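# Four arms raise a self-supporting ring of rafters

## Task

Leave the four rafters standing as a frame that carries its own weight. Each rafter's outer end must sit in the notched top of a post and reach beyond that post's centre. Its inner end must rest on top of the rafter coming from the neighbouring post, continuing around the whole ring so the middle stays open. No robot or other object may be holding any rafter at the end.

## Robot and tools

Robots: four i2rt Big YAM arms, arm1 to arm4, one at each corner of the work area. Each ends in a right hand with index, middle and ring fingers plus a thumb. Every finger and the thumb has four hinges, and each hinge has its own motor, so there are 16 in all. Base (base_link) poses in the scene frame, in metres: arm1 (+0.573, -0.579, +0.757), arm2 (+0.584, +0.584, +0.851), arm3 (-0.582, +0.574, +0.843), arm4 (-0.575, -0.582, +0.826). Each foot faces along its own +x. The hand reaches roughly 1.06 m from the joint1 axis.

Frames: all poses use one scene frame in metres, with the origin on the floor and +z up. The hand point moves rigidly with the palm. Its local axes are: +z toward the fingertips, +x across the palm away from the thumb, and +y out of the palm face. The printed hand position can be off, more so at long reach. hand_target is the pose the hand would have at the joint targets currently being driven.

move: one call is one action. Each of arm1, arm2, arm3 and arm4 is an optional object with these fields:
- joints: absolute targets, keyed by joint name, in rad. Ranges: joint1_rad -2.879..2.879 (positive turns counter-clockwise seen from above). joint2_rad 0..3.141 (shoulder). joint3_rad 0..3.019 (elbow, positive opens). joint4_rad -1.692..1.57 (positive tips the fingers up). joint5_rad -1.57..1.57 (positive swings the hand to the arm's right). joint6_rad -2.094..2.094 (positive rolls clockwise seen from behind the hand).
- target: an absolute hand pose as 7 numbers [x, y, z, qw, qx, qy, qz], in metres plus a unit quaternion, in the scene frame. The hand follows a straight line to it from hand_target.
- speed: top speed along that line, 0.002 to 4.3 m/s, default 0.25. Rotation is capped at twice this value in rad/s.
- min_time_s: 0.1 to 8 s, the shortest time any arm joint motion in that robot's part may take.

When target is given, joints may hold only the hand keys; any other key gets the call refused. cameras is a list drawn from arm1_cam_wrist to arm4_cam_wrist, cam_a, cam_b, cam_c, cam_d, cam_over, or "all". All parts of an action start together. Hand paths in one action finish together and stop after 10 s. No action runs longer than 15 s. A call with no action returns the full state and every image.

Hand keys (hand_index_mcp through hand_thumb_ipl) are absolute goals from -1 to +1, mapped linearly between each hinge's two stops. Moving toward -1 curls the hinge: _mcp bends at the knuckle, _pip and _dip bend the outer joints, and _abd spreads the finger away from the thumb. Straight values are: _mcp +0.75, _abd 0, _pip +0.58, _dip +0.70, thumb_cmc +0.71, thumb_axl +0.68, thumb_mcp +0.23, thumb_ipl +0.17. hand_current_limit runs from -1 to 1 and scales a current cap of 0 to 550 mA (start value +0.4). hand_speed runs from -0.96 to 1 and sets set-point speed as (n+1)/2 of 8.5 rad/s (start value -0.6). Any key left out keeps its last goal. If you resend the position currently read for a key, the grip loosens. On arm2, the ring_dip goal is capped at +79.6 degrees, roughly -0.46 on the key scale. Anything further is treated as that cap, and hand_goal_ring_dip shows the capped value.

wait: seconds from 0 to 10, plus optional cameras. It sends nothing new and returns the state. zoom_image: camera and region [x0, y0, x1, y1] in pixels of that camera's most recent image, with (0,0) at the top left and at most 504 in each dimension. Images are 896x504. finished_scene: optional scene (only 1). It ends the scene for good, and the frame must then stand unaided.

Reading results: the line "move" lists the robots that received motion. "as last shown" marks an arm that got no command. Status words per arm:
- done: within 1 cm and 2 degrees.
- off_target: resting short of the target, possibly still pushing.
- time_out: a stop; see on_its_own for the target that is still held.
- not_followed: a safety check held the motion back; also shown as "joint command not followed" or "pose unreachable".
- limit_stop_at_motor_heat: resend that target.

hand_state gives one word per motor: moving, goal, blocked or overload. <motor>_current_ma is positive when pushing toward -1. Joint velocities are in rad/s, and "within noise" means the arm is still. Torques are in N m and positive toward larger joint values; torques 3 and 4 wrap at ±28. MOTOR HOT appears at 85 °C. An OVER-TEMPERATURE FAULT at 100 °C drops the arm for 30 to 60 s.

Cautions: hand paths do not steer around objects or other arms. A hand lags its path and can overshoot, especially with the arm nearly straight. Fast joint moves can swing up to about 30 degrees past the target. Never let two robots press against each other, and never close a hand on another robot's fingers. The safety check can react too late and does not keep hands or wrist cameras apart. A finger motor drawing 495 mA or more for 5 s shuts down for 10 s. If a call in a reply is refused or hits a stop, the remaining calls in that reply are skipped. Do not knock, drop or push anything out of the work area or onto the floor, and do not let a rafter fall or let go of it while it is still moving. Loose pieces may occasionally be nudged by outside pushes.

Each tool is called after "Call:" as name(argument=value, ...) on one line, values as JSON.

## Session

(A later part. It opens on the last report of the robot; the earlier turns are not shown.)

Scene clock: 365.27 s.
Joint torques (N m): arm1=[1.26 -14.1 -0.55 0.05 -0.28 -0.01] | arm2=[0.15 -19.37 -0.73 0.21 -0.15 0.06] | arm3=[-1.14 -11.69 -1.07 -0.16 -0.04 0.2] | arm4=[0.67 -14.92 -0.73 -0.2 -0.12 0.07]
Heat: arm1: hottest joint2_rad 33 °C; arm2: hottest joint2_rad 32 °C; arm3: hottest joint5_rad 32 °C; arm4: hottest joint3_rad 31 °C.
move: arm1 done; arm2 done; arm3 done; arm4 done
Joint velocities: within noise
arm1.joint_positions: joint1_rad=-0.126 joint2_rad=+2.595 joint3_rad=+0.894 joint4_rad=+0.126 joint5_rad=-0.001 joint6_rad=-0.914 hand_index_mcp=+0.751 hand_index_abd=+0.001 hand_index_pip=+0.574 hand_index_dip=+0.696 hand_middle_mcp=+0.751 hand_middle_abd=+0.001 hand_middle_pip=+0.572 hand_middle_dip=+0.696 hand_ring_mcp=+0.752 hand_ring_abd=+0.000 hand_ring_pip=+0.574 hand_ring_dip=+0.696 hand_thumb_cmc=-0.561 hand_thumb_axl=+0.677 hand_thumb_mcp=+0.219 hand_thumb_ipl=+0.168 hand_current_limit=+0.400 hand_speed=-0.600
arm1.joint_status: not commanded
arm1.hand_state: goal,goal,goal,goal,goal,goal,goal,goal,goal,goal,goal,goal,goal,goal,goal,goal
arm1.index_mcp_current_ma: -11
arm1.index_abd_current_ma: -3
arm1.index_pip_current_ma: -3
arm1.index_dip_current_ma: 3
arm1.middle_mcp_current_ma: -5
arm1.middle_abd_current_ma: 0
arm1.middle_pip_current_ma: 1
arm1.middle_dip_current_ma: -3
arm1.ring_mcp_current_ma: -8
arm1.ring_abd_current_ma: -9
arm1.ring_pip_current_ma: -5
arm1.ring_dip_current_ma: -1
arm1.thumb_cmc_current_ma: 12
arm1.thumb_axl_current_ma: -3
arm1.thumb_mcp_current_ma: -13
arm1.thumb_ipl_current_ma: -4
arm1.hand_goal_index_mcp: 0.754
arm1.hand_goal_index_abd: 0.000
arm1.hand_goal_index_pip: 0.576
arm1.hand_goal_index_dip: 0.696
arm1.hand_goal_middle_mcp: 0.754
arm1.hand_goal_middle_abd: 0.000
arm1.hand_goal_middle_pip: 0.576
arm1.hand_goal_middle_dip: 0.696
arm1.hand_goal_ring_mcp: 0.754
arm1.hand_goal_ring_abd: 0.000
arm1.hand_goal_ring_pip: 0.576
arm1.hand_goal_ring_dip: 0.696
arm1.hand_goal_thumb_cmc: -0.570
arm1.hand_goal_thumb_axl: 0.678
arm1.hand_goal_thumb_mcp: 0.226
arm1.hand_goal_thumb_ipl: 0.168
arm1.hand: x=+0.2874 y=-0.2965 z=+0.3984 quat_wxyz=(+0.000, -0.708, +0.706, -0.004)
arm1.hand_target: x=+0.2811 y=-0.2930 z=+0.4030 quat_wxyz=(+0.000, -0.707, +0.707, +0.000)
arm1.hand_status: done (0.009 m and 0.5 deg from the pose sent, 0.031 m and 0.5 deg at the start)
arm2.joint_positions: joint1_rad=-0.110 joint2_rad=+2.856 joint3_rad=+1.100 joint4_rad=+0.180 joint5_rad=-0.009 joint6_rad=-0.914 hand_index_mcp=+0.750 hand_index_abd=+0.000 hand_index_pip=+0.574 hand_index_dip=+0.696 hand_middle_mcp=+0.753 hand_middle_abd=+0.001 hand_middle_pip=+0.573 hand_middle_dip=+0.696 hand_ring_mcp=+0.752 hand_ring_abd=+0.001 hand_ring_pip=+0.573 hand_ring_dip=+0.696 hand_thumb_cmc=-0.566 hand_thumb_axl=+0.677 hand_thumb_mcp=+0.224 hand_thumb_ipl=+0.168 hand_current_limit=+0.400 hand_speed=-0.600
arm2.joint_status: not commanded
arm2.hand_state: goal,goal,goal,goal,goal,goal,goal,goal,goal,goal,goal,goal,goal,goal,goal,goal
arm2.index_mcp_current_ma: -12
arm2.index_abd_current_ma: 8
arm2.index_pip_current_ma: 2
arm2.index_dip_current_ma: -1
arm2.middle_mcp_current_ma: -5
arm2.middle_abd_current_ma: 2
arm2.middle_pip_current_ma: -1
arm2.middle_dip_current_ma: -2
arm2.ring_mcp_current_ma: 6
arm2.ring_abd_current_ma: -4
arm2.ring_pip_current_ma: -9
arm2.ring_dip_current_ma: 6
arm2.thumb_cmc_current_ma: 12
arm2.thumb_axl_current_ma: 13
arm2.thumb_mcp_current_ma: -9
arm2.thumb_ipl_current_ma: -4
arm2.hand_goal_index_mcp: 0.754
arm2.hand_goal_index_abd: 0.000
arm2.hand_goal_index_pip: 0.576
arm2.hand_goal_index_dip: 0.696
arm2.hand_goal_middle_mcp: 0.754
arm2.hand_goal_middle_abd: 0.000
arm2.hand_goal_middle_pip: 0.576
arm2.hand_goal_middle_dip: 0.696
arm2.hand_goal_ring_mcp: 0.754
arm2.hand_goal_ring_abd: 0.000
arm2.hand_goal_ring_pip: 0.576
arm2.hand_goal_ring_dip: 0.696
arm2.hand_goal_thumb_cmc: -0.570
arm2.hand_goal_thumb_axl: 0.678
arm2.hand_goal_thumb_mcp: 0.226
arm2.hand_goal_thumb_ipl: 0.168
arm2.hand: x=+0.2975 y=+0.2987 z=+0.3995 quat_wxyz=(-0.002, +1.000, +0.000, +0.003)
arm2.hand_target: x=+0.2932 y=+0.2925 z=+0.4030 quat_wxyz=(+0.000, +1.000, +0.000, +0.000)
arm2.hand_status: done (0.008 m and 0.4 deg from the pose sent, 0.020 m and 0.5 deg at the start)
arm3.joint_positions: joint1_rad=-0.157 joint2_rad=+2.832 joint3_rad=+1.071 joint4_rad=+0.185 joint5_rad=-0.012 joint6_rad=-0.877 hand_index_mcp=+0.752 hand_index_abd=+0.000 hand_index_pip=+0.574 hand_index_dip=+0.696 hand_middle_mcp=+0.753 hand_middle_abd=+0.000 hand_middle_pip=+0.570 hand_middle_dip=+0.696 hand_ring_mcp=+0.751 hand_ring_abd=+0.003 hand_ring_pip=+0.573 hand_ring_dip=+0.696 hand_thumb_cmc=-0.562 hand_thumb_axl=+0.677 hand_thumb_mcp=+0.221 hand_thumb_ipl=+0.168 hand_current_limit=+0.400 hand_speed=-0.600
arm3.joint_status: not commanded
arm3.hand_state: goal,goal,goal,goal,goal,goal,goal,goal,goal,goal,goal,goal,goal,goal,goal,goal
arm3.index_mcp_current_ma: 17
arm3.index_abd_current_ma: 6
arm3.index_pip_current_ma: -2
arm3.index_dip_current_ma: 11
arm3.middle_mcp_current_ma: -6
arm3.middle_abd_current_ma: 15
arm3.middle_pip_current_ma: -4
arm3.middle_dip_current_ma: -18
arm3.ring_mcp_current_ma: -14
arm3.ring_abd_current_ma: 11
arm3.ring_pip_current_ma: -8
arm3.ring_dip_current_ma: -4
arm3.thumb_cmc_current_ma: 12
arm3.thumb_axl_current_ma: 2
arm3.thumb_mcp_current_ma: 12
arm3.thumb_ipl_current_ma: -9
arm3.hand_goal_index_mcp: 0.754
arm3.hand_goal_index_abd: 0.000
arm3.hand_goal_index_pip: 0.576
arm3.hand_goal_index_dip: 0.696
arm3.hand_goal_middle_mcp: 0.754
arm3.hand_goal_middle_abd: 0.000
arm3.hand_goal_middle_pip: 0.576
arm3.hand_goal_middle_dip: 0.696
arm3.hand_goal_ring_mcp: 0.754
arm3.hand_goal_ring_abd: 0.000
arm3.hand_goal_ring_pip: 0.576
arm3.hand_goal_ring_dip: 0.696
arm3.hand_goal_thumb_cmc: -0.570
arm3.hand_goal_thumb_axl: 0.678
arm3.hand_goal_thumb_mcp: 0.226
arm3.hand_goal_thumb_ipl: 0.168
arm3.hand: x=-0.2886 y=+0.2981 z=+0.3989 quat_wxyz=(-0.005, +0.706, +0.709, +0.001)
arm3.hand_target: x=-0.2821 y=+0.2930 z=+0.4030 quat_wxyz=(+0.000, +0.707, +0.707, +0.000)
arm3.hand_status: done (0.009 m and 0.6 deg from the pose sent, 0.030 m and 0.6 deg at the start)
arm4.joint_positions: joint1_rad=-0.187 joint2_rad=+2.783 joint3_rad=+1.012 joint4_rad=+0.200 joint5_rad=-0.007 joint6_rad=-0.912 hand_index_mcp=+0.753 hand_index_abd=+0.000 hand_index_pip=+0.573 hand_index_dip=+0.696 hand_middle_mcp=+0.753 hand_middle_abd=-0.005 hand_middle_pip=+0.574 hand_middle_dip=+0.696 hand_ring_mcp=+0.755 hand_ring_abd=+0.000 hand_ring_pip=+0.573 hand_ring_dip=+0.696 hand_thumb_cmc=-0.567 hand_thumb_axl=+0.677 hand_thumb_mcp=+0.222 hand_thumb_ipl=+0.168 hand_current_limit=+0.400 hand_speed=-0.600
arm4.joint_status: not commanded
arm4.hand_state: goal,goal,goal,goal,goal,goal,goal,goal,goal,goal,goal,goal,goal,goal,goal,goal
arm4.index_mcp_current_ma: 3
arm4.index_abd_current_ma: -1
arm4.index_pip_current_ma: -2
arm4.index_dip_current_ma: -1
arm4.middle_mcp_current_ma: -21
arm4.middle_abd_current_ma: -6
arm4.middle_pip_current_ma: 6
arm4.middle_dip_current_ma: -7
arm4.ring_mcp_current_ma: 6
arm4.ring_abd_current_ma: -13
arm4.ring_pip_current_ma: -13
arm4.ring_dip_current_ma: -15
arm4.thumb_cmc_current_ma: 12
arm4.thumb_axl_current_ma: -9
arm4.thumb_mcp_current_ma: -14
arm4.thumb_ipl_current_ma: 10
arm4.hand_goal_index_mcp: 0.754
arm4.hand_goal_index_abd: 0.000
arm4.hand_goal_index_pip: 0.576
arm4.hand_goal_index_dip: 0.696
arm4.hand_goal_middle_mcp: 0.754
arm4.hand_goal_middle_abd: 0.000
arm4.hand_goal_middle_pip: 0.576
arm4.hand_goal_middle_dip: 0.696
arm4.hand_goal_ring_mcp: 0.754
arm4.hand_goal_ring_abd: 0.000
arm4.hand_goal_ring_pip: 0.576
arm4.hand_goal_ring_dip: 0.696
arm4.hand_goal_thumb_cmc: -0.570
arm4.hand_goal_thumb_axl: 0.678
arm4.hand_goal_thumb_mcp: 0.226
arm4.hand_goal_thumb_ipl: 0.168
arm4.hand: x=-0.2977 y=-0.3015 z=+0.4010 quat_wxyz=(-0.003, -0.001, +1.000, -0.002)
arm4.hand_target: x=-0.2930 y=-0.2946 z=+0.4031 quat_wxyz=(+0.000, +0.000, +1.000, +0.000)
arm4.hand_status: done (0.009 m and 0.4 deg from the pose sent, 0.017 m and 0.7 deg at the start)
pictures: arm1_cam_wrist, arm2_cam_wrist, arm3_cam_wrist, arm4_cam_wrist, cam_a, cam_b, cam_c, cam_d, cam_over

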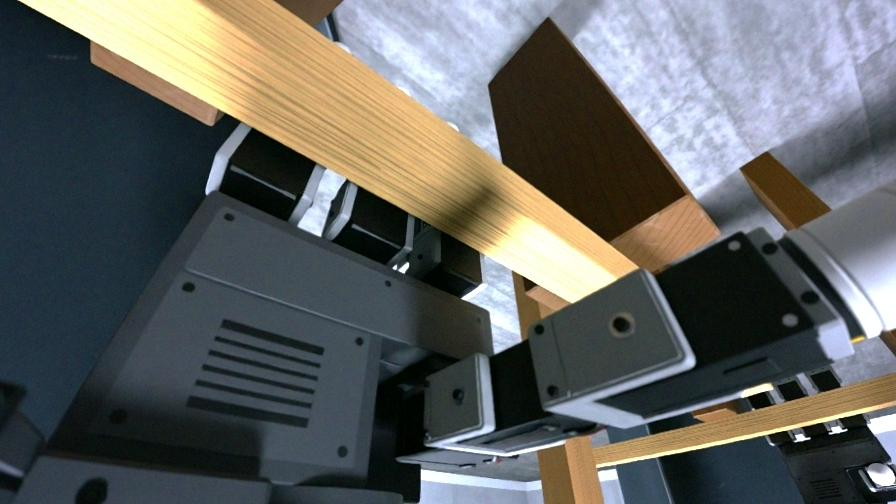

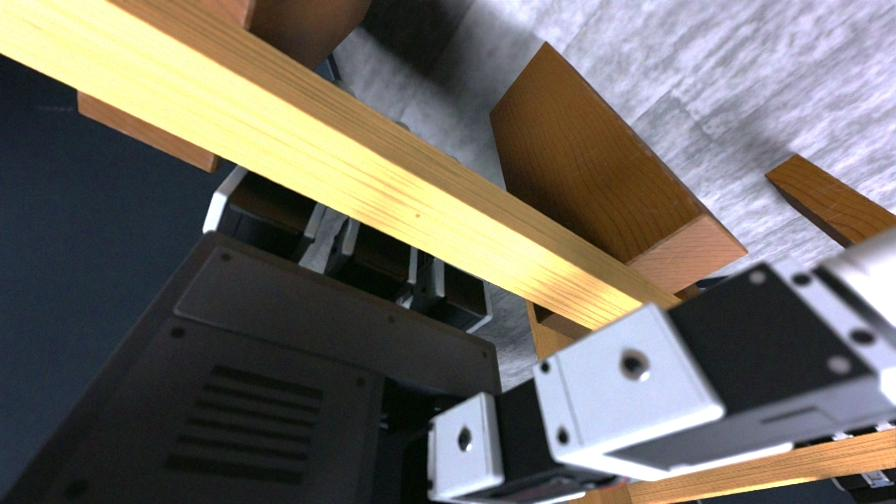

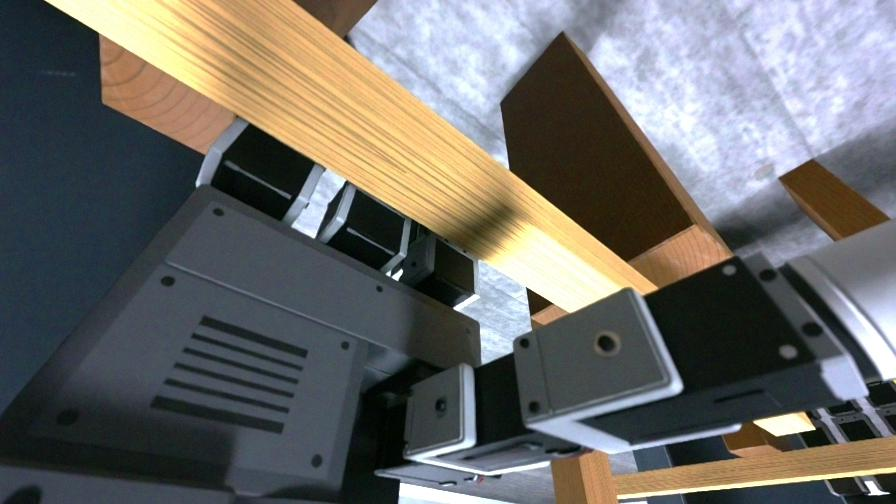

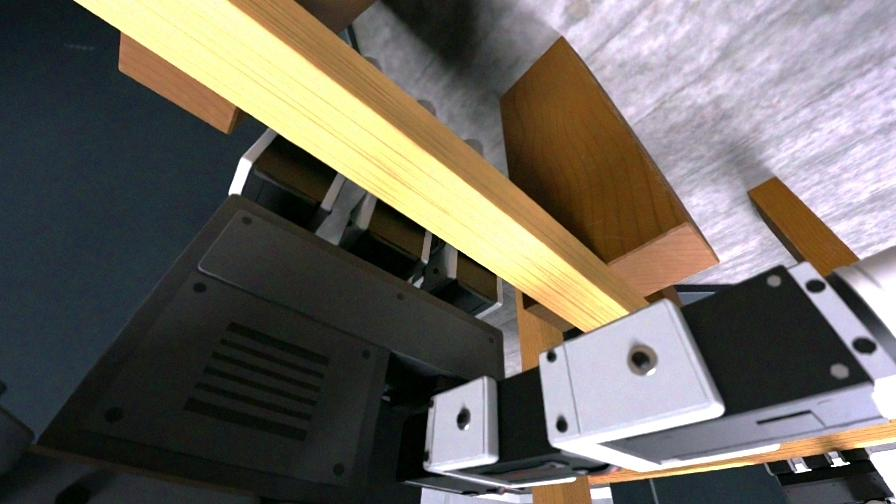

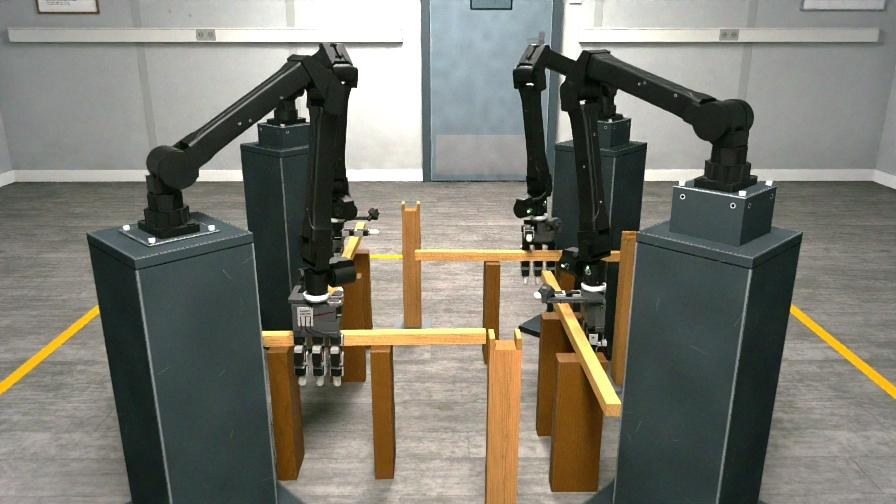

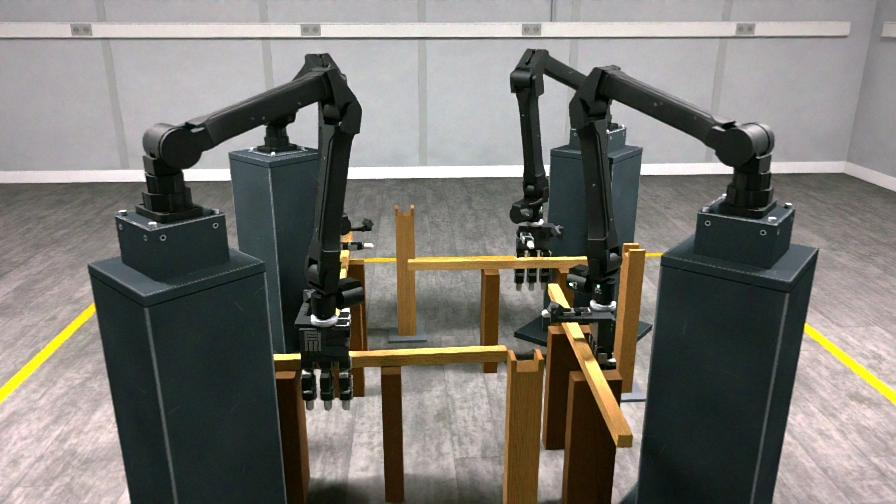

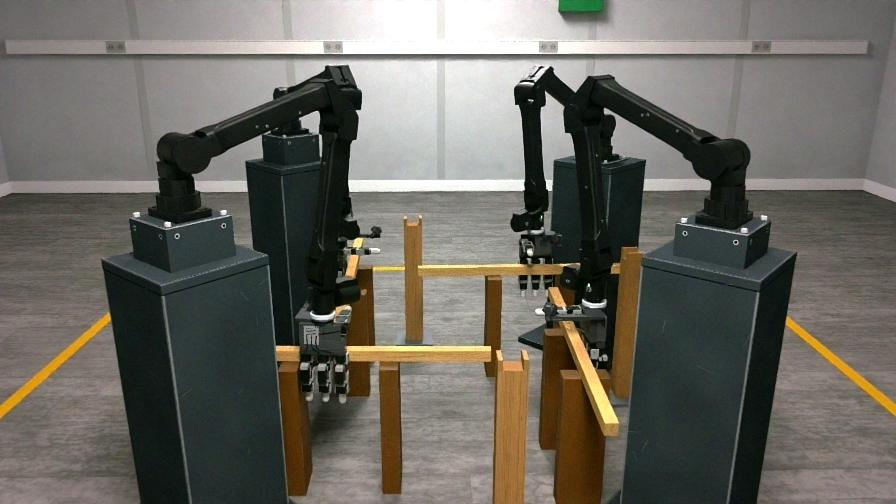

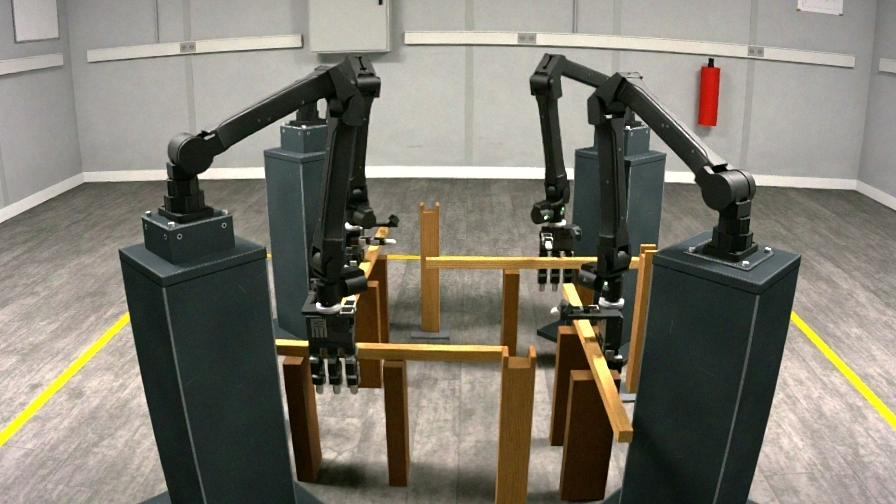

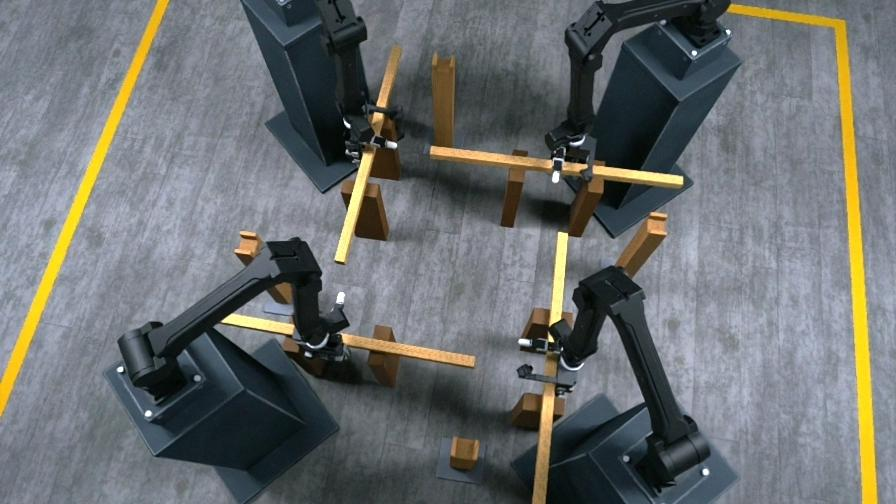

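Call:
move(arm1={"joints":{"hand_index_pip":-0.7,"hand_middle_pip":-0.7,"hand_ring_pip":-0.7,"hand_index_dip":0.3,"hand_middle_dip":0.3,"hand_ring_dip":0.3}}, arm2={"joints":{"hand_index_pip":-0.7,"hand_middle_pip":-0.7,"hand_ring_pip":-0.7,"hand_index_dip":0.3,"hand_middle_dip":0.3,"hand_ring_dip":0.3}}, arm3={"joints":{"hand_index_pip":-0.7,"hand_middle_pip":-0.7,"hand_ring_pip":-0.7,"hand_index_dip":0.3,"hand_middle_dip":0.3,"hand_ring_dip":0.3}}, arm4={"joints":{"hand_index_pip":-0.7,"hand_middle_pip":-0.7,"hand_ring_pip":-0.7,"hand_index_dip":0.3,"hand_middle_dip":0.3,"hand_ring_dip":0.3}}, cameras=["cam_a","cam_b","cam_c","cam_d"])

Scene clock: 390.93 s.
Joint torques (N m): arm1=[1.61 -14.74 -0.84 -0.03 -0.32 -0.02] | arm2=[0.15 -19.37 -0.69 0.27 -0.2 0.05] | arm3=[-1.14 -11.75 -1.05 -0.12 -0.09 0.23] | arm4=[0.73 -15.03 -0.7 -0.16 -0.16 0.09]
Heat: arm1: hottest joint2_rad 33 °C; arm2: hottest joint2_rad 34 °C; arm3: hottest joint5_rad 32 °C; arm4: hottest joint3_rad 31 °C.
move: arm1 done; arm2 done; arm3 done; arm4 done
Joint velocities: within noise
arm1.joint_positions: joint1_rad=-0.126 joint2_rad=+2.595 joint3_rad=+0.894 joint4_rad=+0.125 joint5_rad=-0.001 joint6_rad=-0.914 hand_index_mcp=+0.755 hand_index_abd=+0.001 hand_index_pip=-0.689 hand_index_dip=+0.303 hand_middle_mcp=+0.756 hand_middle_abd=+0.001 hand_middle_pip=-0.690 hand_middle_dip=+0.303 hand_ring_mcp=+0.756 hand_ring_abd=+0.000 hand_ring_pip=-0.687 hand_ring_dip=+0.303 hand_thumb_cmc=-0.561 hand_thumb_axl=+0.677 hand_thumb_mcp=+0.219 hand_thumb_ipl=+0.168 hand_current_limit=+0.400 hand_speed=-0.600
arm1.joint_status: all done
arm1.hand_state: goal,goal,goal,goal,goal,goal,goal,goal,goal,goal,goal,goal,goal,goal,goal,goal
arm1.index_mcp_current_ma: -1
arm1.index_abd_current_ma: -3
arm1.index_pip_current_ma: 17
arm1.index_dip_current_ma: 7
arm1.middle_mcp_current_ma: 11
arm1.middle_abd_current_ma: 11
arm1.middle_pip_current_ma: 7
arm1.middle_dip_current_ma: 13
arm1.ring_mcp_current_ma: -1
arm1.ring_abd_current_ma: 0
arm1.ring_pip_current_ma: 17
arm1.ring_dip_current_ma: -3
arm1.thumb_cmc_current_ma: 11
arm1.thumb_axl_current_ma: 0
arm1.thumb_mcp_current_ma: 4
arm1.thumb_ipl_current_ma: 7
arm1.hand_goal_index_mcp: 0.754
arm1.hand_goal_index_abd: 0.000
arm1.hand_goal_index_pip: -0.700
arm1.hand_goal_index_dip: 0.300
arm1.hand_goal_middle_mcp: 0.754
arm1.hand_goal_middle_abd: 0.000
arm1.hand_goal_middle_pip: -0.700
arm1.hand_goal_middle_dip: 0.300
arm1.hand_goal_ring_mcp: 0.754
arm1.hand_goal_ring_abd: 0.000
arm1.hand_goal_ring_pip: -0.700
arm1.hand_goal_ring_dip: 0.300
arm1.hand_goal_thumb_cmc: -0.570
arm1.hand_goal_thumb_axl: 0.678
arm1.hand_goal_thumb_mcp: 0.226
arm1.hand_goal_thumb_ipl: 0.168
arm1.hand: x=+0.2875 y=-0.2965 z=+0.3984 quat_wxyz=(-0.001, -0.708, +0.706, -0.004)
arm1.hand_target: x=+0.2811 y=-0.2931 z=+0.4030 quat_wxyz=(+0.000, -0.707, +0.707, +0.000)
arm1.hand_status: not commanded
arm2.joint_positions: joint1_rad=-0.110 joint2_rad=+2.856 joint3_rad=+1.100 joint4_rad=+0.179 joint5_rad=-0.009 joint6_rad=-0.914 hand_index_mcp=+0.757 hand_index_abd=+0.000 hand_index_pip=-0.696 hand_index_dip=+0.301 hand_middle_mcp=+0.756 hand_middle_abd=+0.001 hand_middle_pip=-0.697 hand_middle_dip=+0.300 hand_ring_mcp=+0.757 hand_ring_abd=+0.001 hand_ring_pip=-0.696 hand_ring_dip=+0.301 hand_thumb_cmc=-0.566 hand_thumb_axl=+0.677 hand_thumb_mcp=+0.224 hand_thumb_ipl=+0.168 hand_current_limit=+0.400 hand_speed=-0.600
arm2.joint_status: all done
arm2.hand_state: goal,goal,goal,goal,goal,goal,goal,goal,goal,goal,goal,goal,goal,goal,goal,goal
arm2.index_mcp_current_ma: 2
arm2.index_abd_current_ma: 5
arm2.index_pip_current_ma: 11
arm2.index_dip_current_ma: 4
arm2.middle_mcp_current_ma: -7
arm2.middle_abd_current_ma: 0
arm2.middle_pip_current_ma: 8
arm2.middle_dip_current_ma: -4
arm2.ring_mcp_current_ma: 9
arm2.ring_abd_current_ma: -2
arm2.ring_pip_current_ma: -1
arm2.ring_dip_current_ma: 6
arm2.thumb_cmc_current_ma: 12
arm2.thumb_axl_current_ma: 7
arm2.thumb_mcp_current_ma: -9
arm2.thumb_ipl_current_ma: -7
arm2.hand_goal_index_mcp: 0.754
arm2.hand_goal_index_abd: 0.000
arm2.hand_goal_index_pip: -0.700
arm2.hand_goal_index_dip: 0.300
arm2.hand_goal_middle_mcp: 0.754
arm2.hand_goal_middle_abd: 0.000
arm2.hand_goal_middle_pip: -0.700
arm2.hand_goal_middle_dip: 0.300
arm2.hand_goal_ring_mcp: 0.754
arm2.hand_goal_ring_abd: 0.000
arm2.hand_goal_ring_pip: -0.700
arm2.hand_goal_ring_dip: 0.300
arm2.hand_goal_thumb_cmc: -0.570
arm2.hand_goal_thumb_axl: 0.678
arm2.hand_goal_thumb_mcp: 0.226
arm2.hand_goal_thumb_ipl: 0.168
arm2.hand: x=+0.2975 y=+0.2989 z=+0.3994 quat_wxyz=(-0.002, +1.000, +0.000, +0.003)
arm2.hand_target: x=+0.2931 y=+0.2925 z=+0.4030 quat_wxyz=(+0.000, +1.000, +0.000, +0.000)
arm2.hand_status: not commanded
arm3.joint_positions: joint1_rad=-0.157 joint2_rad=+2.832 joint3_rad=+1.071 joint4_rad=+0.185 joint5_rad=-0.012 joint6_rad=-0.876 hand_index_mcp=+0.756 hand_index_abd=+0.000 hand_index_pip=-0.688 hand_index_dip=+0.303 hand_middle_mcp=+0.756 hand_middle_abd=+0.000 hand_middle_pip=-0.689 hand_middle_dip=+0.304 hand_ring_mcp=+0.756 hand_ring_abd=+0.003 hand_ring_pip=-0.685 hand_ring_dip=+0.303 hand_thumb_cmc=-0.562 hand_thumb_axl=+0.677 hand_thumb_mcp=+0.221 hand_thumb_ipl=+0.168 hand_current_limit=+0.400 hand_speed=-0.600
arm3.joint_status: all done
arm3.hand_state: goal,goal,goal,goal,goal,goal,goal,goal,goal,goal,goal,goal,goal,goal,goal,goal
arm3.index_mcp_current_ma: -5
arm3.index_abd_current_ma: 3
arm3.index_pip_current_ma: 16
arm3.index_dip_current_ma: -2
arm3.middle_mcp_current_ma: -10
arm3.middle_abd_current_ma: 1
arm3.middle_pip_current_ma: 17
arm3.middle_dip_current_ma: -3
arm3.ring_mcp_current_ma: 0
arm3.ring_abd_current_ma: 8
arm3.ring_pip_current_ma: 5
arm3.ring_dip_current_ma: 4
arm3.thumb_cmc_current_ma: 27
arm3.thumb_axl_current_ma: 2
arm3.thumb_mcp_current_ma: -3
arm3.thumb_ipl_current_ma: -16
arm3.hand_goal_index_mcp: 0.754
arm3.hand_goal_index_abd: 0.000
arm3.hand_goal_index_pip: -0.700
arm3.hand_goal_index_dip: 0.300
arm3.hand_goal_middle_mcp: 0.754
arm3.hand_goal_middle_abd: 0.000
arm3.hand_goal_middle_pip: -0.700
arm3.hand_goal_middle_dip: 0.300
arm3.hand_goal_ring_mcp: 0.754
arm3.hand_goal_ring_abd: 0.000
arm3.hand_goal_ring_pip: -0.700
arm3.hand_goal_ring_dip: 0.300
arm3.hand_goal_thumb_cmc: -0.570
arm3.hand_goal_thumb_axl: 0.678
arm3.hand_goal_thumb_mcp: 0.226
arm3.hand_goal_thumb_ipl: 0.168
arm3.hand: x=-0.2887 y=+0.2982 z=+0.3989 quat_wxyz=(-0.005, +0.706, +0.708, +0.001)
arm3.hand_target: x=-0.2821 y=+0.2931 z=+0.4029 quat_wxyz=(+0.000, +0.707, +0.707, +0.000)
arm3.hand_status: not commanded
arm4.joint_positions: joint1_rad=-0.187 joint2_rad=+2.783 joint3_rad=+1.012 joint4_rad=+0.200 joint5_rad=-0.007 joint6_rad=-0.911 hand_index_mcp=+0.757 hand_index_abd=+0.000 hand_index_pip=-0.691 hand_index_dip=+0.303 hand_middle_mcp=+0.757 hand_middle_abd=-0.005 hand_middle_pip=-0.692 hand_middle_dip=+0.303 hand_ring_mcp=+0.757 hand_ring_abd=+0.000 hand_ring_pip=-0.689 hand_ring_dip=+0.302 hand_thumb_cmc=-0.567 hand_thumb_axl=+0.677 hand_thumb_mcp=+0.222 hand_thumb_ipl=+0.168 hand_current_limit=+0.400 hand_speed=-0.600
arm4.joint_status: all done
arm4.hand_state: goal,goal,goal,goal,goal,goal,goal,goal,goal,goal,goal,goal,goal,goal,goal,goal
arm4.index_mcp_current_ma: -4
arm4.index_abd_current_ma: 6
arm4.index_pip_current_ma: -7
arm4.index_dip_current_ma: -5
arm4.middle_mcp_current_ma: -15
arm4.middle_abd_current_ma: 0
arm4.middle_pip_current_ma: 0
arm4.middle_dip_current_ma: 2
arm4.ring_mcp_current_ma: 0
arm4.ring_abd_current_ma: -23
arm4.ring_pip_current_ma: -5
arm4.ring_dip_current_ma: -7
arm4.thumb_cmc_current_ma: 12
arm4.thumb_axl_current_ma: -8
arm4.thumb_mcp_current_ma: -4
arm4.thumb_ipl_current_ma: 13
arm4.hand_goal_index_mcp: 0.754
arm4.hand_goal_index_abd: 0.000
arm4.hand_goal_index_pip: -0.700
arm4.hand_goal_index_dip: 0.300
arm4.hand_goal_middle_mcp: 0.754
arm4.hand_goal_middle_abd: 0.000
arm4.hand_goal_middle_pip: -0.700
arm4.hand_goal_middle_dip: 0.300
arm4.hand_goal_ring_mcp: 0.754
arm4.hand_goal_ring_abd: 0.000
arm4.hand_goal_ring_pip: -0.700
arm4.hand_goal_ring_dip: 0.300
arm4.hand_goal_thumb_cmc: -0.570
arm4.hand_goal_thumb_axl: 0.678
arm4.hand_goal_thumb_mcp: 0.226
arm4.hand_goal_thumb_ipl: 0.168
arm4.hand: x=-0.2976 y=-0.3015 z=+0.4010 quat_wxyz=(-0.003, -0.001, +1.000, -0.002)
arm4.hand_target: x=-0.2930 y=-0.2946 z=+0.4030 quat_wxyz=(+0.000, +0.000, +1.000, +0.000)
arm4.hand_status: not commanded

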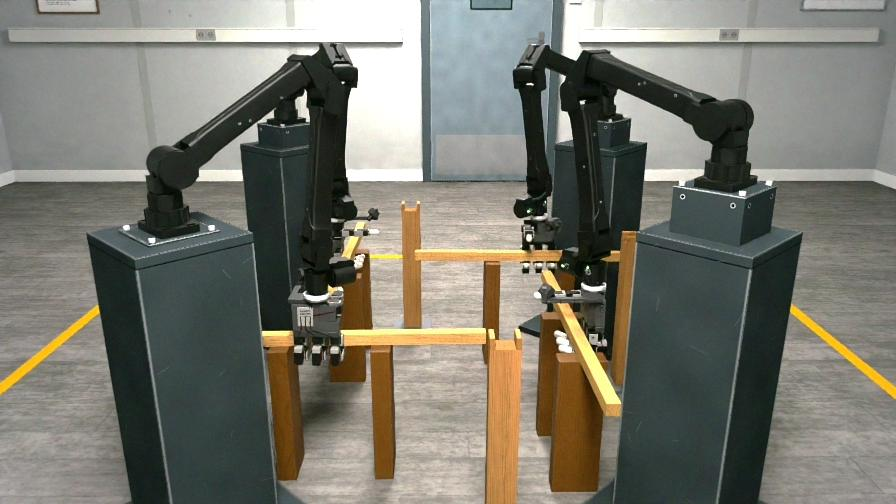

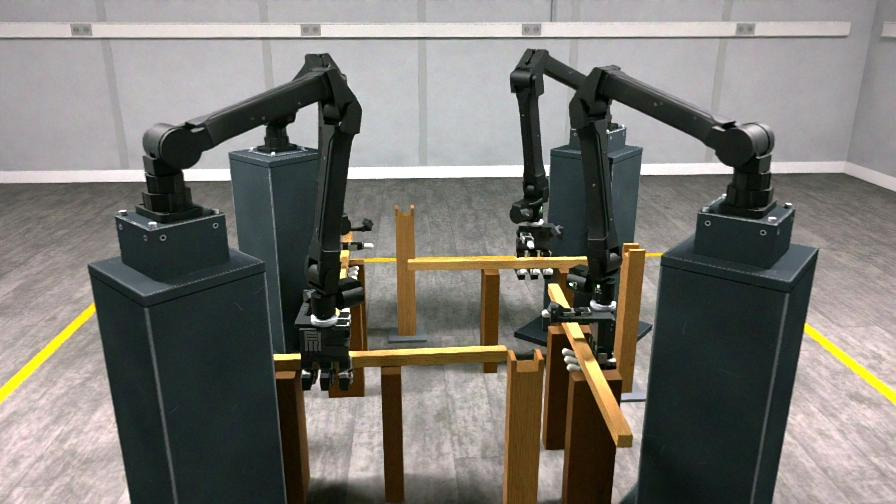

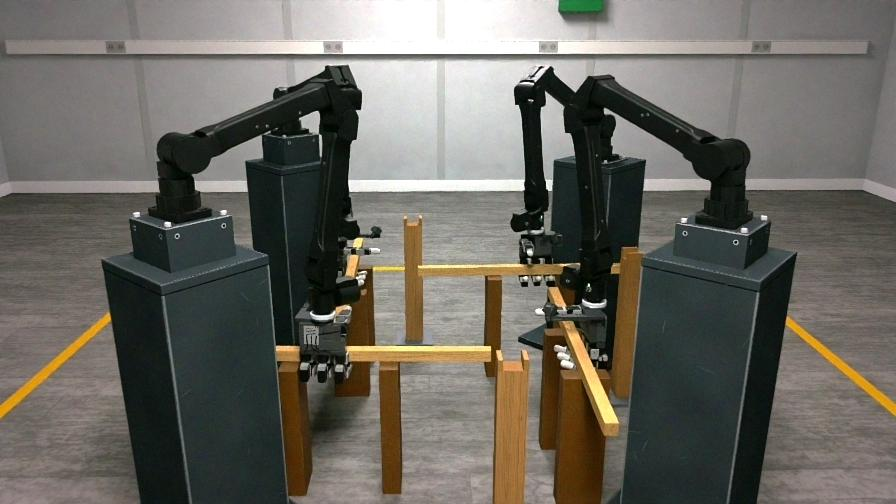

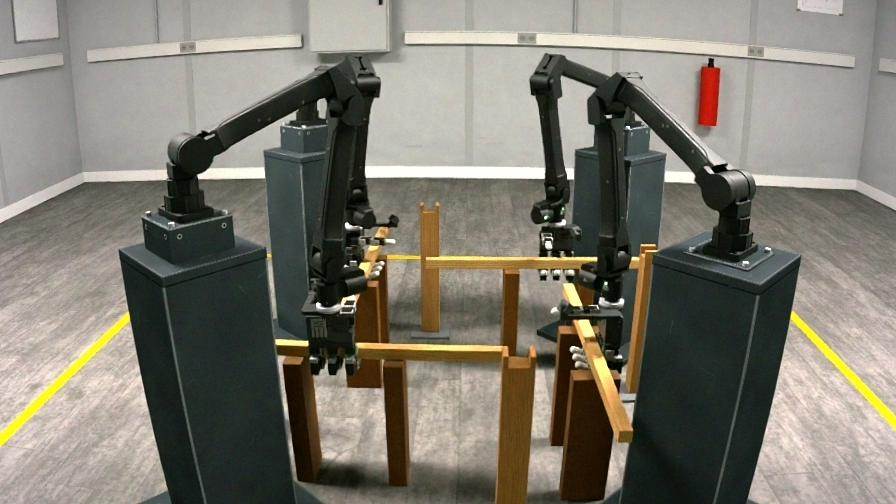

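Call:
zoom_image(camera="cam_a", region=[530, 250, 650, 400])

Call:
zoom_image(camera="cam_d", region=[540, 260, 660, 410])

Call:
zoom_image(camera="cam_b", region=[530, 270, 650, 420])

Call:
zoom_image(camera="cam_c", region=[520, 260, 640, 410])

Scaled by 3.360.

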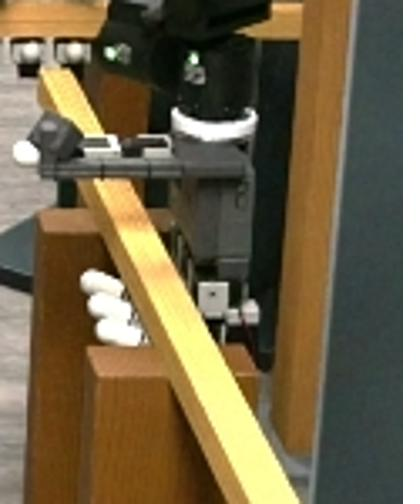

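Scaled by 3.360.

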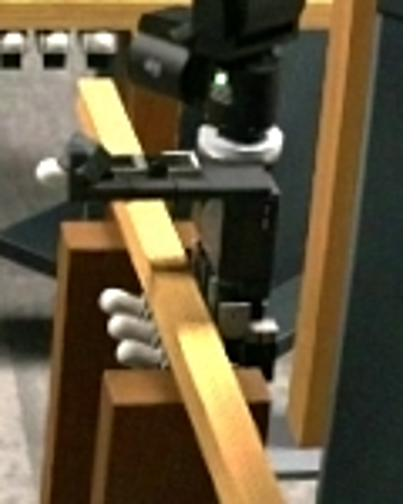

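Scaled by 3.360.

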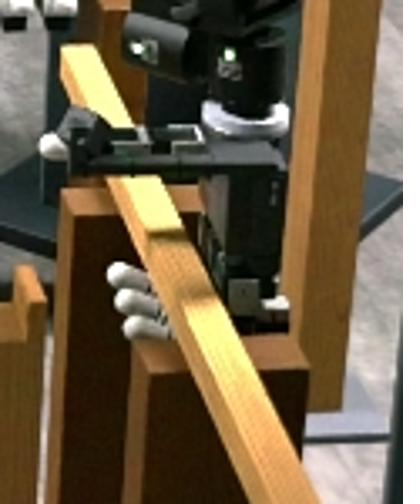

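Scaled by 3.360.

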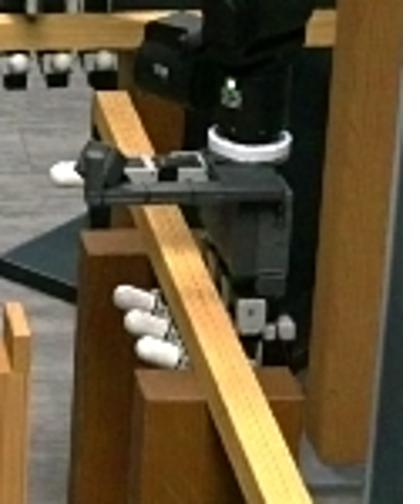

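Call:
move(arm1={"target":[0.281,-0.293,0.433,0,0.7071,-0.7071,0],"speed":0.05}, arm2={"target":[0.293,0.2925,0.433,0,1,0,0],"speed":0.05}, arm3={"target":[-0.282,0.293,0.433,0,0.7071,0.7071,0],"speed":0.05}, arm4={"target":[-0.293,-0.2945,0.433,0,0,1,0],"speed":0.05}, cameras=["cam_a","cam_b","cam_c","cam_d"])

Call:
zoom_image(camera="cam_a", region=[530, 250, 650, 400])

Call:
zoom_image(camera="cam_d", region=[540, 260, 660, 410])

Scene clock: 404.87 s.
Joint torques (N m): arm1=[1.55 -15.09 -1.36 -0.02 -0.36 0.02] | arm2=[0.09 -20.6 -1.78 0.43 -0.24 0.04] | arm3=[-1.2 -13.1 -2.22 -0.05 -0.18 0.22] | arm4=[0.85 -16.38 -2.48 -0.09 -0.23 0.04]
Heat: arm1: hottest joint2_rad 34 °C; arm2: hottest joint2_rad 35 °C; arm3: hottest joint5_rad 32 °C; arm4: hottest joint2_rad 30 °C.
move: arm1 off_target; arm2 off_target; arm3 off_target; arm4 done
Joint velocities: within noise
arm1.joint_positions: joint1_rad=-0.126 joint2_rad=+2.520 joint3_rad=+0.853 joint4_rad=+0.087 joint5_rad=-0.001 joint6_rad=-0.913 hand_index_mcp=+0.766 hand_index_abd=-0.003 hand_index_pip=-0.680 hand_index_dip=+0.303 hand_middle_mcp=+0.767 hand_middle_abd=-0.001 hand_middle_pip=-0.685 hand_middle_dip=+0.303 hand_ring_mcp=+0.764 hand_ring_abd=+0.001 hand_ring_pip=-0.679 hand_ring_dip=+0.303 hand_thumb_cmc=-0.562 hand_thumb_axl=+0.677 hand_thumb_mcp=+0.219 hand_thumb_ipl=+0.168 hand_current_limit=+0.400 hand_speed=-0.600
arm1.joint_status: not commanded
arm1.hand_state: goal,goal,goal,goal,goal,goal,goal,goal,goal,goal,blocked,goal,goal,goal,goal,goal
arm1.index_mcp_current_ma: 14
arm1.index_abd_current_ma: -19
arm1.index_pip_current_ma: 28
arm1.index_dip_current_ma: 10
arm1.middle_mcp_current_ma: 27
arm1.middle_abd_current_ma: -2
arm1.middle_pip_current_ma: 24
arm1.middle_dip_current_ma: 16
arm1.ring_mcp_current_ma: 11
arm1.ring_abd_current_ma: -5
arm1.ring_pip_current_ma: 36
arm1.ring_dip_current_ma: -3
arm1.thumb_cmc_current_ma: 3
arm1.thumb_axl_current_ma: -2
arm1.thumb_mcp_current_ma: -1
arm1.thumb_ipl_current_ma: -3
arm1.hand_goal_index_mcp: 0.754
arm1.hand_goal_index_abd: 0.000
arm1.hand_goal_index_pip: -0.700
arm1.hand_goal_index_dip: 0.300
arm1.hand_goal_middle_mcp: 0.754
arm1.hand_goal_middle_abd: 0.000
arm1.hand_goal_middle_pip: -0.700
arm1.hand_goal_middle_dip: 0.300
arm1.hand_goal_ring_mcp: 0.754
arm1.hand_goal_ring_abd: 0.000
arm1.hand_goal_ring_pip: -0.700
arm1.hand_goal_ring_dip: 0.300
arm1.hand_goal_thumb_cmc: -0.570
arm1.hand_goal_thumb_axl: 0.678
arm1.hand_goal_thumb_mcp: 0.226
arm1.hand_goal_thumb_ipl: 0.168
arm1.hand: x=+0.2873 y=-0.2961 z=+0.4231 quat_wxyz=(+0.000, -0.708, +0.706, -0.006)
arm1.hand_target: x=+0.2811 y=-0.2930 z=+0.4327 quat_wxyz=(+0.000, -0.707, +0.707, +0.000)
arm1.hand_status: off_target (0.012 m and 0.7 deg from the pose sent, 0.035 m and 0.5 deg at the start)
arm2.joint_positions: joint1_rad=-0.110 joint2_rad=+2.798 joint3_rad=+1.048 joint4_rad=+0.162 joint5_rad=-0.008 joint6_rad=-0.913 hand_index_mcp=+0.770 hand_index_abd=-0.004 hand_index_pip=-0.682 hand_index_dip=+0.302 hand_middle_mcp=+0.759 hand_middle_abd=-0.003 hand_middle_pip=-0.690 hand_middle_dip=+0.301 hand_ring_mcp=+0.757 hand_ring_abd=-0.002 hand_ring_pip=-0.696 hand_ring_dip=+0.301 hand_thumb_cmc=-0.566 hand_thumb_axl=+0.677 hand_thumb_mcp=+0.224 hand_thumb_ipl=+0.168 hand_current_limit=+0.400 hand_speed=-0.600
arm2.joint_status: not commanded
arm2.hand_state: goal,goal,goal,goal,goal,goal,goal,goal,goal,goal,goal,goal,goal,goal,goal,goal
arm2.index_mcp_current_ma: 39
arm2.index_abd_current_ma: 0
arm2.index_pip_current_ma: 50
arm2.index_dip_current_ma: 2
arm2.middle_mcp_current_ma: 3
arm2.middle_abd_current_ma: -3
arm2.middle_pip_current_ma: 24
arm2.middle_dip_current_ma: -2
arm2.ring_mcp_current_ma: 15
arm2.ring_abd_current_ma: -11
arm2.ring_pip_current_ma: 3
arm2.ring_dip_current_ma: 9
arm2.thumb_cmc_current_ma: 14
arm2.thumb_axl_current_ma: 8
arm2.thumb_mcp_current_ma: -13
arm2.thumb_ipl_current_ma: 1
arm2.hand_goal_index_mcp: 0.754
arm2.hand_goal_index_abd: 0.000
arm2.hand_goal_index_pip: -0.700
arm2.hand_goal_index_dip: 0.300
arm2.hand_goal_middle_mcp: 0.754
arm2.hand_goal_middle_abd: 0.000
arm2.hand_goal_middle_pip: -0.700
arm2.hand_goal_middle_dip: 0.300
arm2.hand_goal_ring_mcp: 0.754
arm2.hand_goal_ring_abd: 0.000
arm2.hand_goal_ring_pip: -0.700
arm2.hand_goal_ring_dip: 0.300
arm2.hand_goal_thumb_cmc: -0.570
arm2.hand_goal_thumb_axl: 0.678
arm2.hand_goal_thumb_mcp: 0.226
arm2.hand_goal_thumb_ipl: 0.168
arm2.hand: x=+0.2997 y=+0.3006 z=+0.4206 quat_wxyz=(-0.006, +1.000, +0.000, +0.007)
arm2.hand_target: x=+0.2931 y=+0.2926 z=+0.4325 quat_wxyz=(+0.000, +1.000, +0.000, +0.000)
arm2.hand_status: off_target (0.016 m and 1.0 deg from the pose sent, 0.034 m and 0.5 deg at the start)
arm3.joint_positions: joint1_rad=-0.157 joint2_rad=+2.770 joint3_rad=+1.022 joint4_rad=+0.168 joint5_rad=-0.010 joint6_rad=-0.876 hand_index_mcp=+0.775 hand_index_abd=-0.003 hand_index_pip=-0.670 hand_index_dip=+0.304 hand_middle_mcp=+0.768 hand_middle_abd=-0.004 hand_middle_pip=-0.680 hand_middle_dip=+0.305 hand_ring_mcp=+0.763 hand_ring_abd=-0.001 hand_ring_pip=-0.684 hand_ring_dip=+0.303 hand_thumb_cmc=-0.562 hand_thumb_axl=+0.677 hand_thumb_mcp=+0.221 hand_thumb_ipl=+0.168 hand_current_limit=+0.400 hand_speed=-0.600
arm3.joint_status: not commanded
arm3.hand_state: blocked,goal,blocked,goal,goal,goal,blocked,goal,goal,goal,goal,goal,goal,goal,goal,goal
arm3.index_mcp_current_ma: 21
arm3.index_abd_current_ma: -8
arm3.index_pip_current_ma: 33
arm3.index_dip_current_ma: 1
arm3.middle_mcp_current_ma: 9
arm3.middle_abd_current_ma: 5
arm3.middle_pip_current_ma: 21
arm3.middle_dip_current_ma: -7
arm3.ring_mcp_current_ma: 16
arm3.ring_abd_current_ma: -4
arm3.ring_pip_current_ma: 13
arm3.ring_dip_current_ma: -11
arm3.thumb_cmc_current_ma: 10
arm3.thumb_axl_current_ma: -16
arm3.thumb_mcp_current_ma: 0
arm3.thumb_ipl_current_ma: 0
arm3.hand_goal_index_mcp: 0.754
arm3.hand_goal_index_abd: 0.000
arm3.hand_goal_index_pip: -0.700
arm3.hand_goal_index_dip: 0.300
arm3.hand_goal_middle_mcp: 0.754
arm3.hand_goal_middle_abd: 0.000
arm3.hand_goal_middle_pip: -0.700
arm3.hand_goal_middle_dip: 0.300
arm3.hand_goal_ring_mcp: 0.754
arm3.hand_goal_ring_abd: 0.000
arm3.hand_goal_ring_pip: -0.700
arm3.hand_goal_ring_dip: 0.300
arm3.hand_goal_thumb_cmc: -0.570
arm3.hand_goal_thumb_axl: 0.678
arm3.hand_goal_thumb_mcp: 0.226
arm3.hand_goal_thumb_ipl: 0.168
arm3.hand: x=-0.2889 y=+0.2981 z=+0.4209 quat_wxyz=(-0.007, +0.706, +0.708, +0.000)
arm3.hand_target: x=-0.2820 y=+0.2929 z=+0.4326 quat_wxyz=(+0.000, +0.707, +0.707, +0.000)
arm3.hand_status: off_target (0.015 m and 0.8 deg from the pose sent, 0.035 m and 0.6 deg at the start)
arm4.joint_positions: joint1_rad=-0.187 joint2_rad=+2.717 joint3_rad=+0.973 joint4_rad=+0.179 joint5_rad=-0.006 joint6_rad=-0.908 hand_index_mcp=+0.767 hand_index_abd=-0.004 hand_index_pip=-0.681 hand_index_dip=+0.303 hand_middle_mcp=+0.764 hand_middle_abd=-0.005 hand_middle_pip=-0.683 hand_middle_dip=+0.303 hand_ring_mcp=+0.762 hand_ring_abd=-0.004 hand_ring_pip=-0.685 hand_ring_dip=+0.302 hand_thumb_cmc=-0.568 hand_thumb_axl=+0.677 hand_thumb_mcp=+0.222 hand_thumb_ipl=+0.168 hand_current_limit=+0.400 hand_speed=-0.600
arm4.joint_status: not commanded
arm4.hand_state: goal,goal,goal,goal,goal,goal,goal,goal,goal,goal,goal,goal,goal,goal,goal,goal
arm4.index_mcp_current_ma: 6
arm4.index_abd_current_ma: 1
arm4.index_pip_current_ma: -5
arm4.index_dip_current_ma: 5
arm4.middle_mcp_current_ma: -11
arm4.middle_abd_current_ma: -2
arm4.middle_pip_current_ma: 8
arm4.middle_dip_current_ma: 6
arm4.ring_mcp_current_ma: 13
arm4.ring_abd_current_ma: -10
arm4.ring_pip_current_ma: -5
arm4.ring_dip_current_ma: -5
arm4.thumb_cmc_current_ma: 3
arm4.thumb_axl_current_ma: -1
arm4.thumb_mcp_current_ma: -4
arm4.thumb_ipl_current_ma: 2
arm4.hand_goal_index_mcp: 0.754
arm4.hand_goal_index_abd: 0.000
arm4.hand_goal_index_pip: -0.700
arm4.hand_goal_index_dip: 0.300
arm4.hand_goal_middle_mcp: 0.754
arm4.hand_goal_middle_abd: 0.000
arm4.hand_goal_middle_pip: -0.700
arm4.hand_goal_middle_dip: 0.300
arm4.hand_goal_ring_mcp: 0.754
arm4.hand_goal_ring_abd: 0.000
arm4.hand_goal_ring_pip: -0.700
arm4.hand_goal_ring_dip: 0.300
arm4.hand_goal_thumb_cmc: -0.570
arm4.hand_goal_thumb_axl: 0.678
arm4.hand_goal_thumb_mcp: 0.226
arm4.hand_goal_thumb_ipl: 0.168
arm4.hand: x=-0.2920 y=-0.2976 z=+0.4242 quat_wxyz=(+0.000, +0.001, +1.000, +0.000)
arm4.hand_target: x=-0.2932 y=-0.2947 z=+0.4327 quat_wxyz=(+0.000, +0.000, +1.000, +0.000)
arm4.hand_status: done (0.009 m and 0.1 deg from the pose sent, 0.033 m and 0.4 deg at the start)

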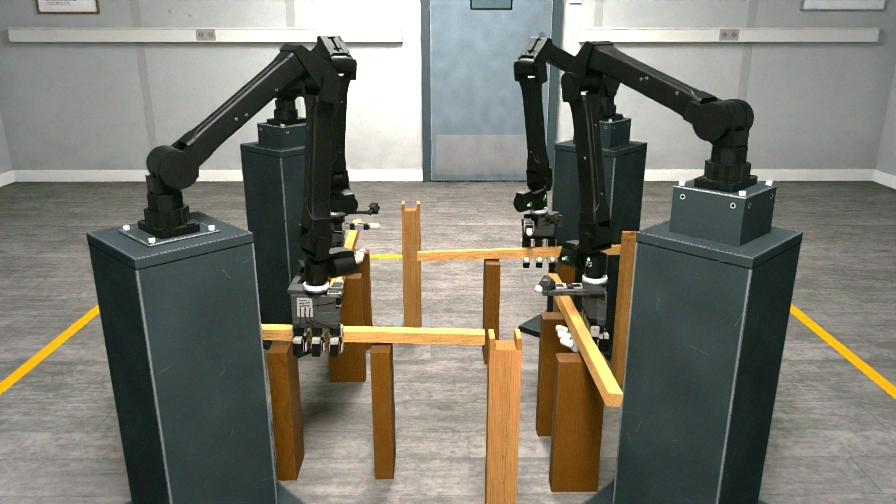

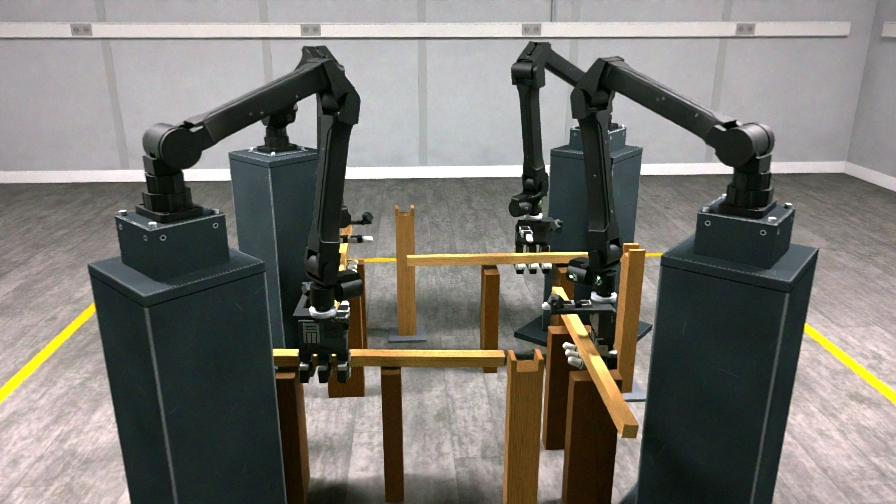

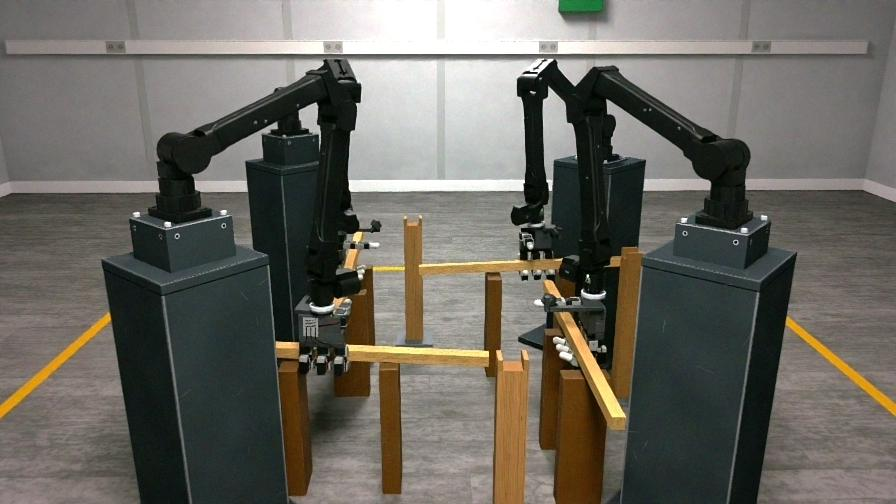

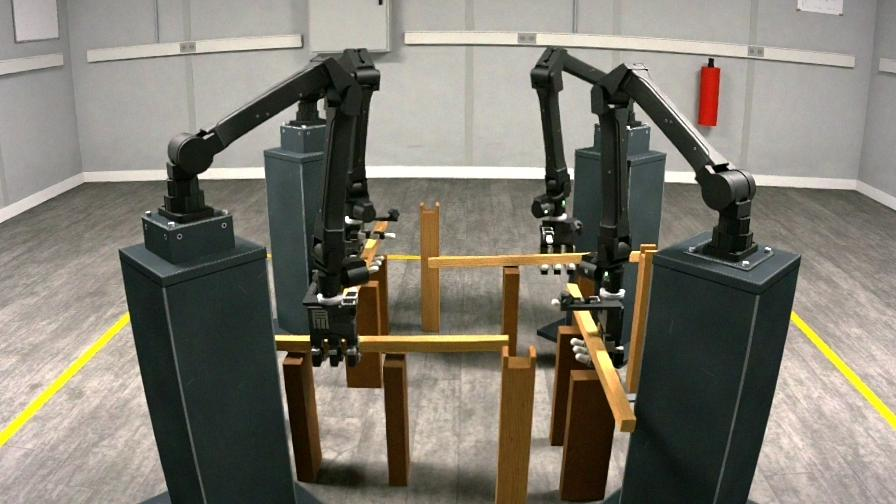

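Scaled by 3.360.

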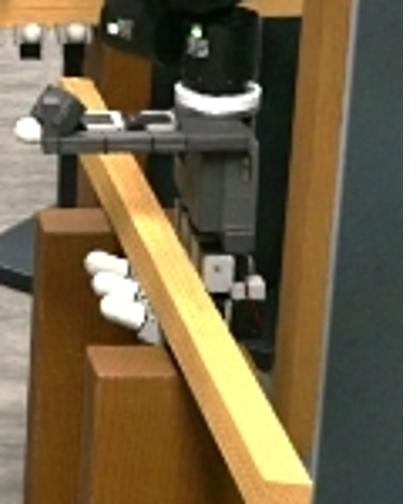

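Scaled by 3.360.

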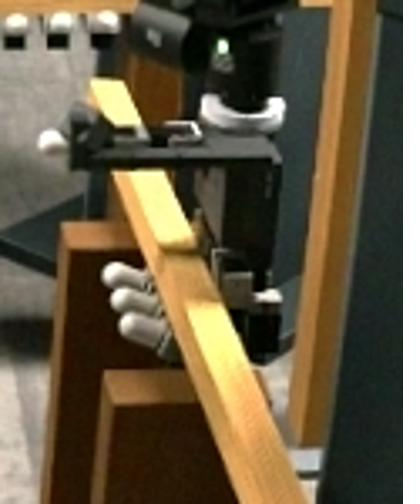

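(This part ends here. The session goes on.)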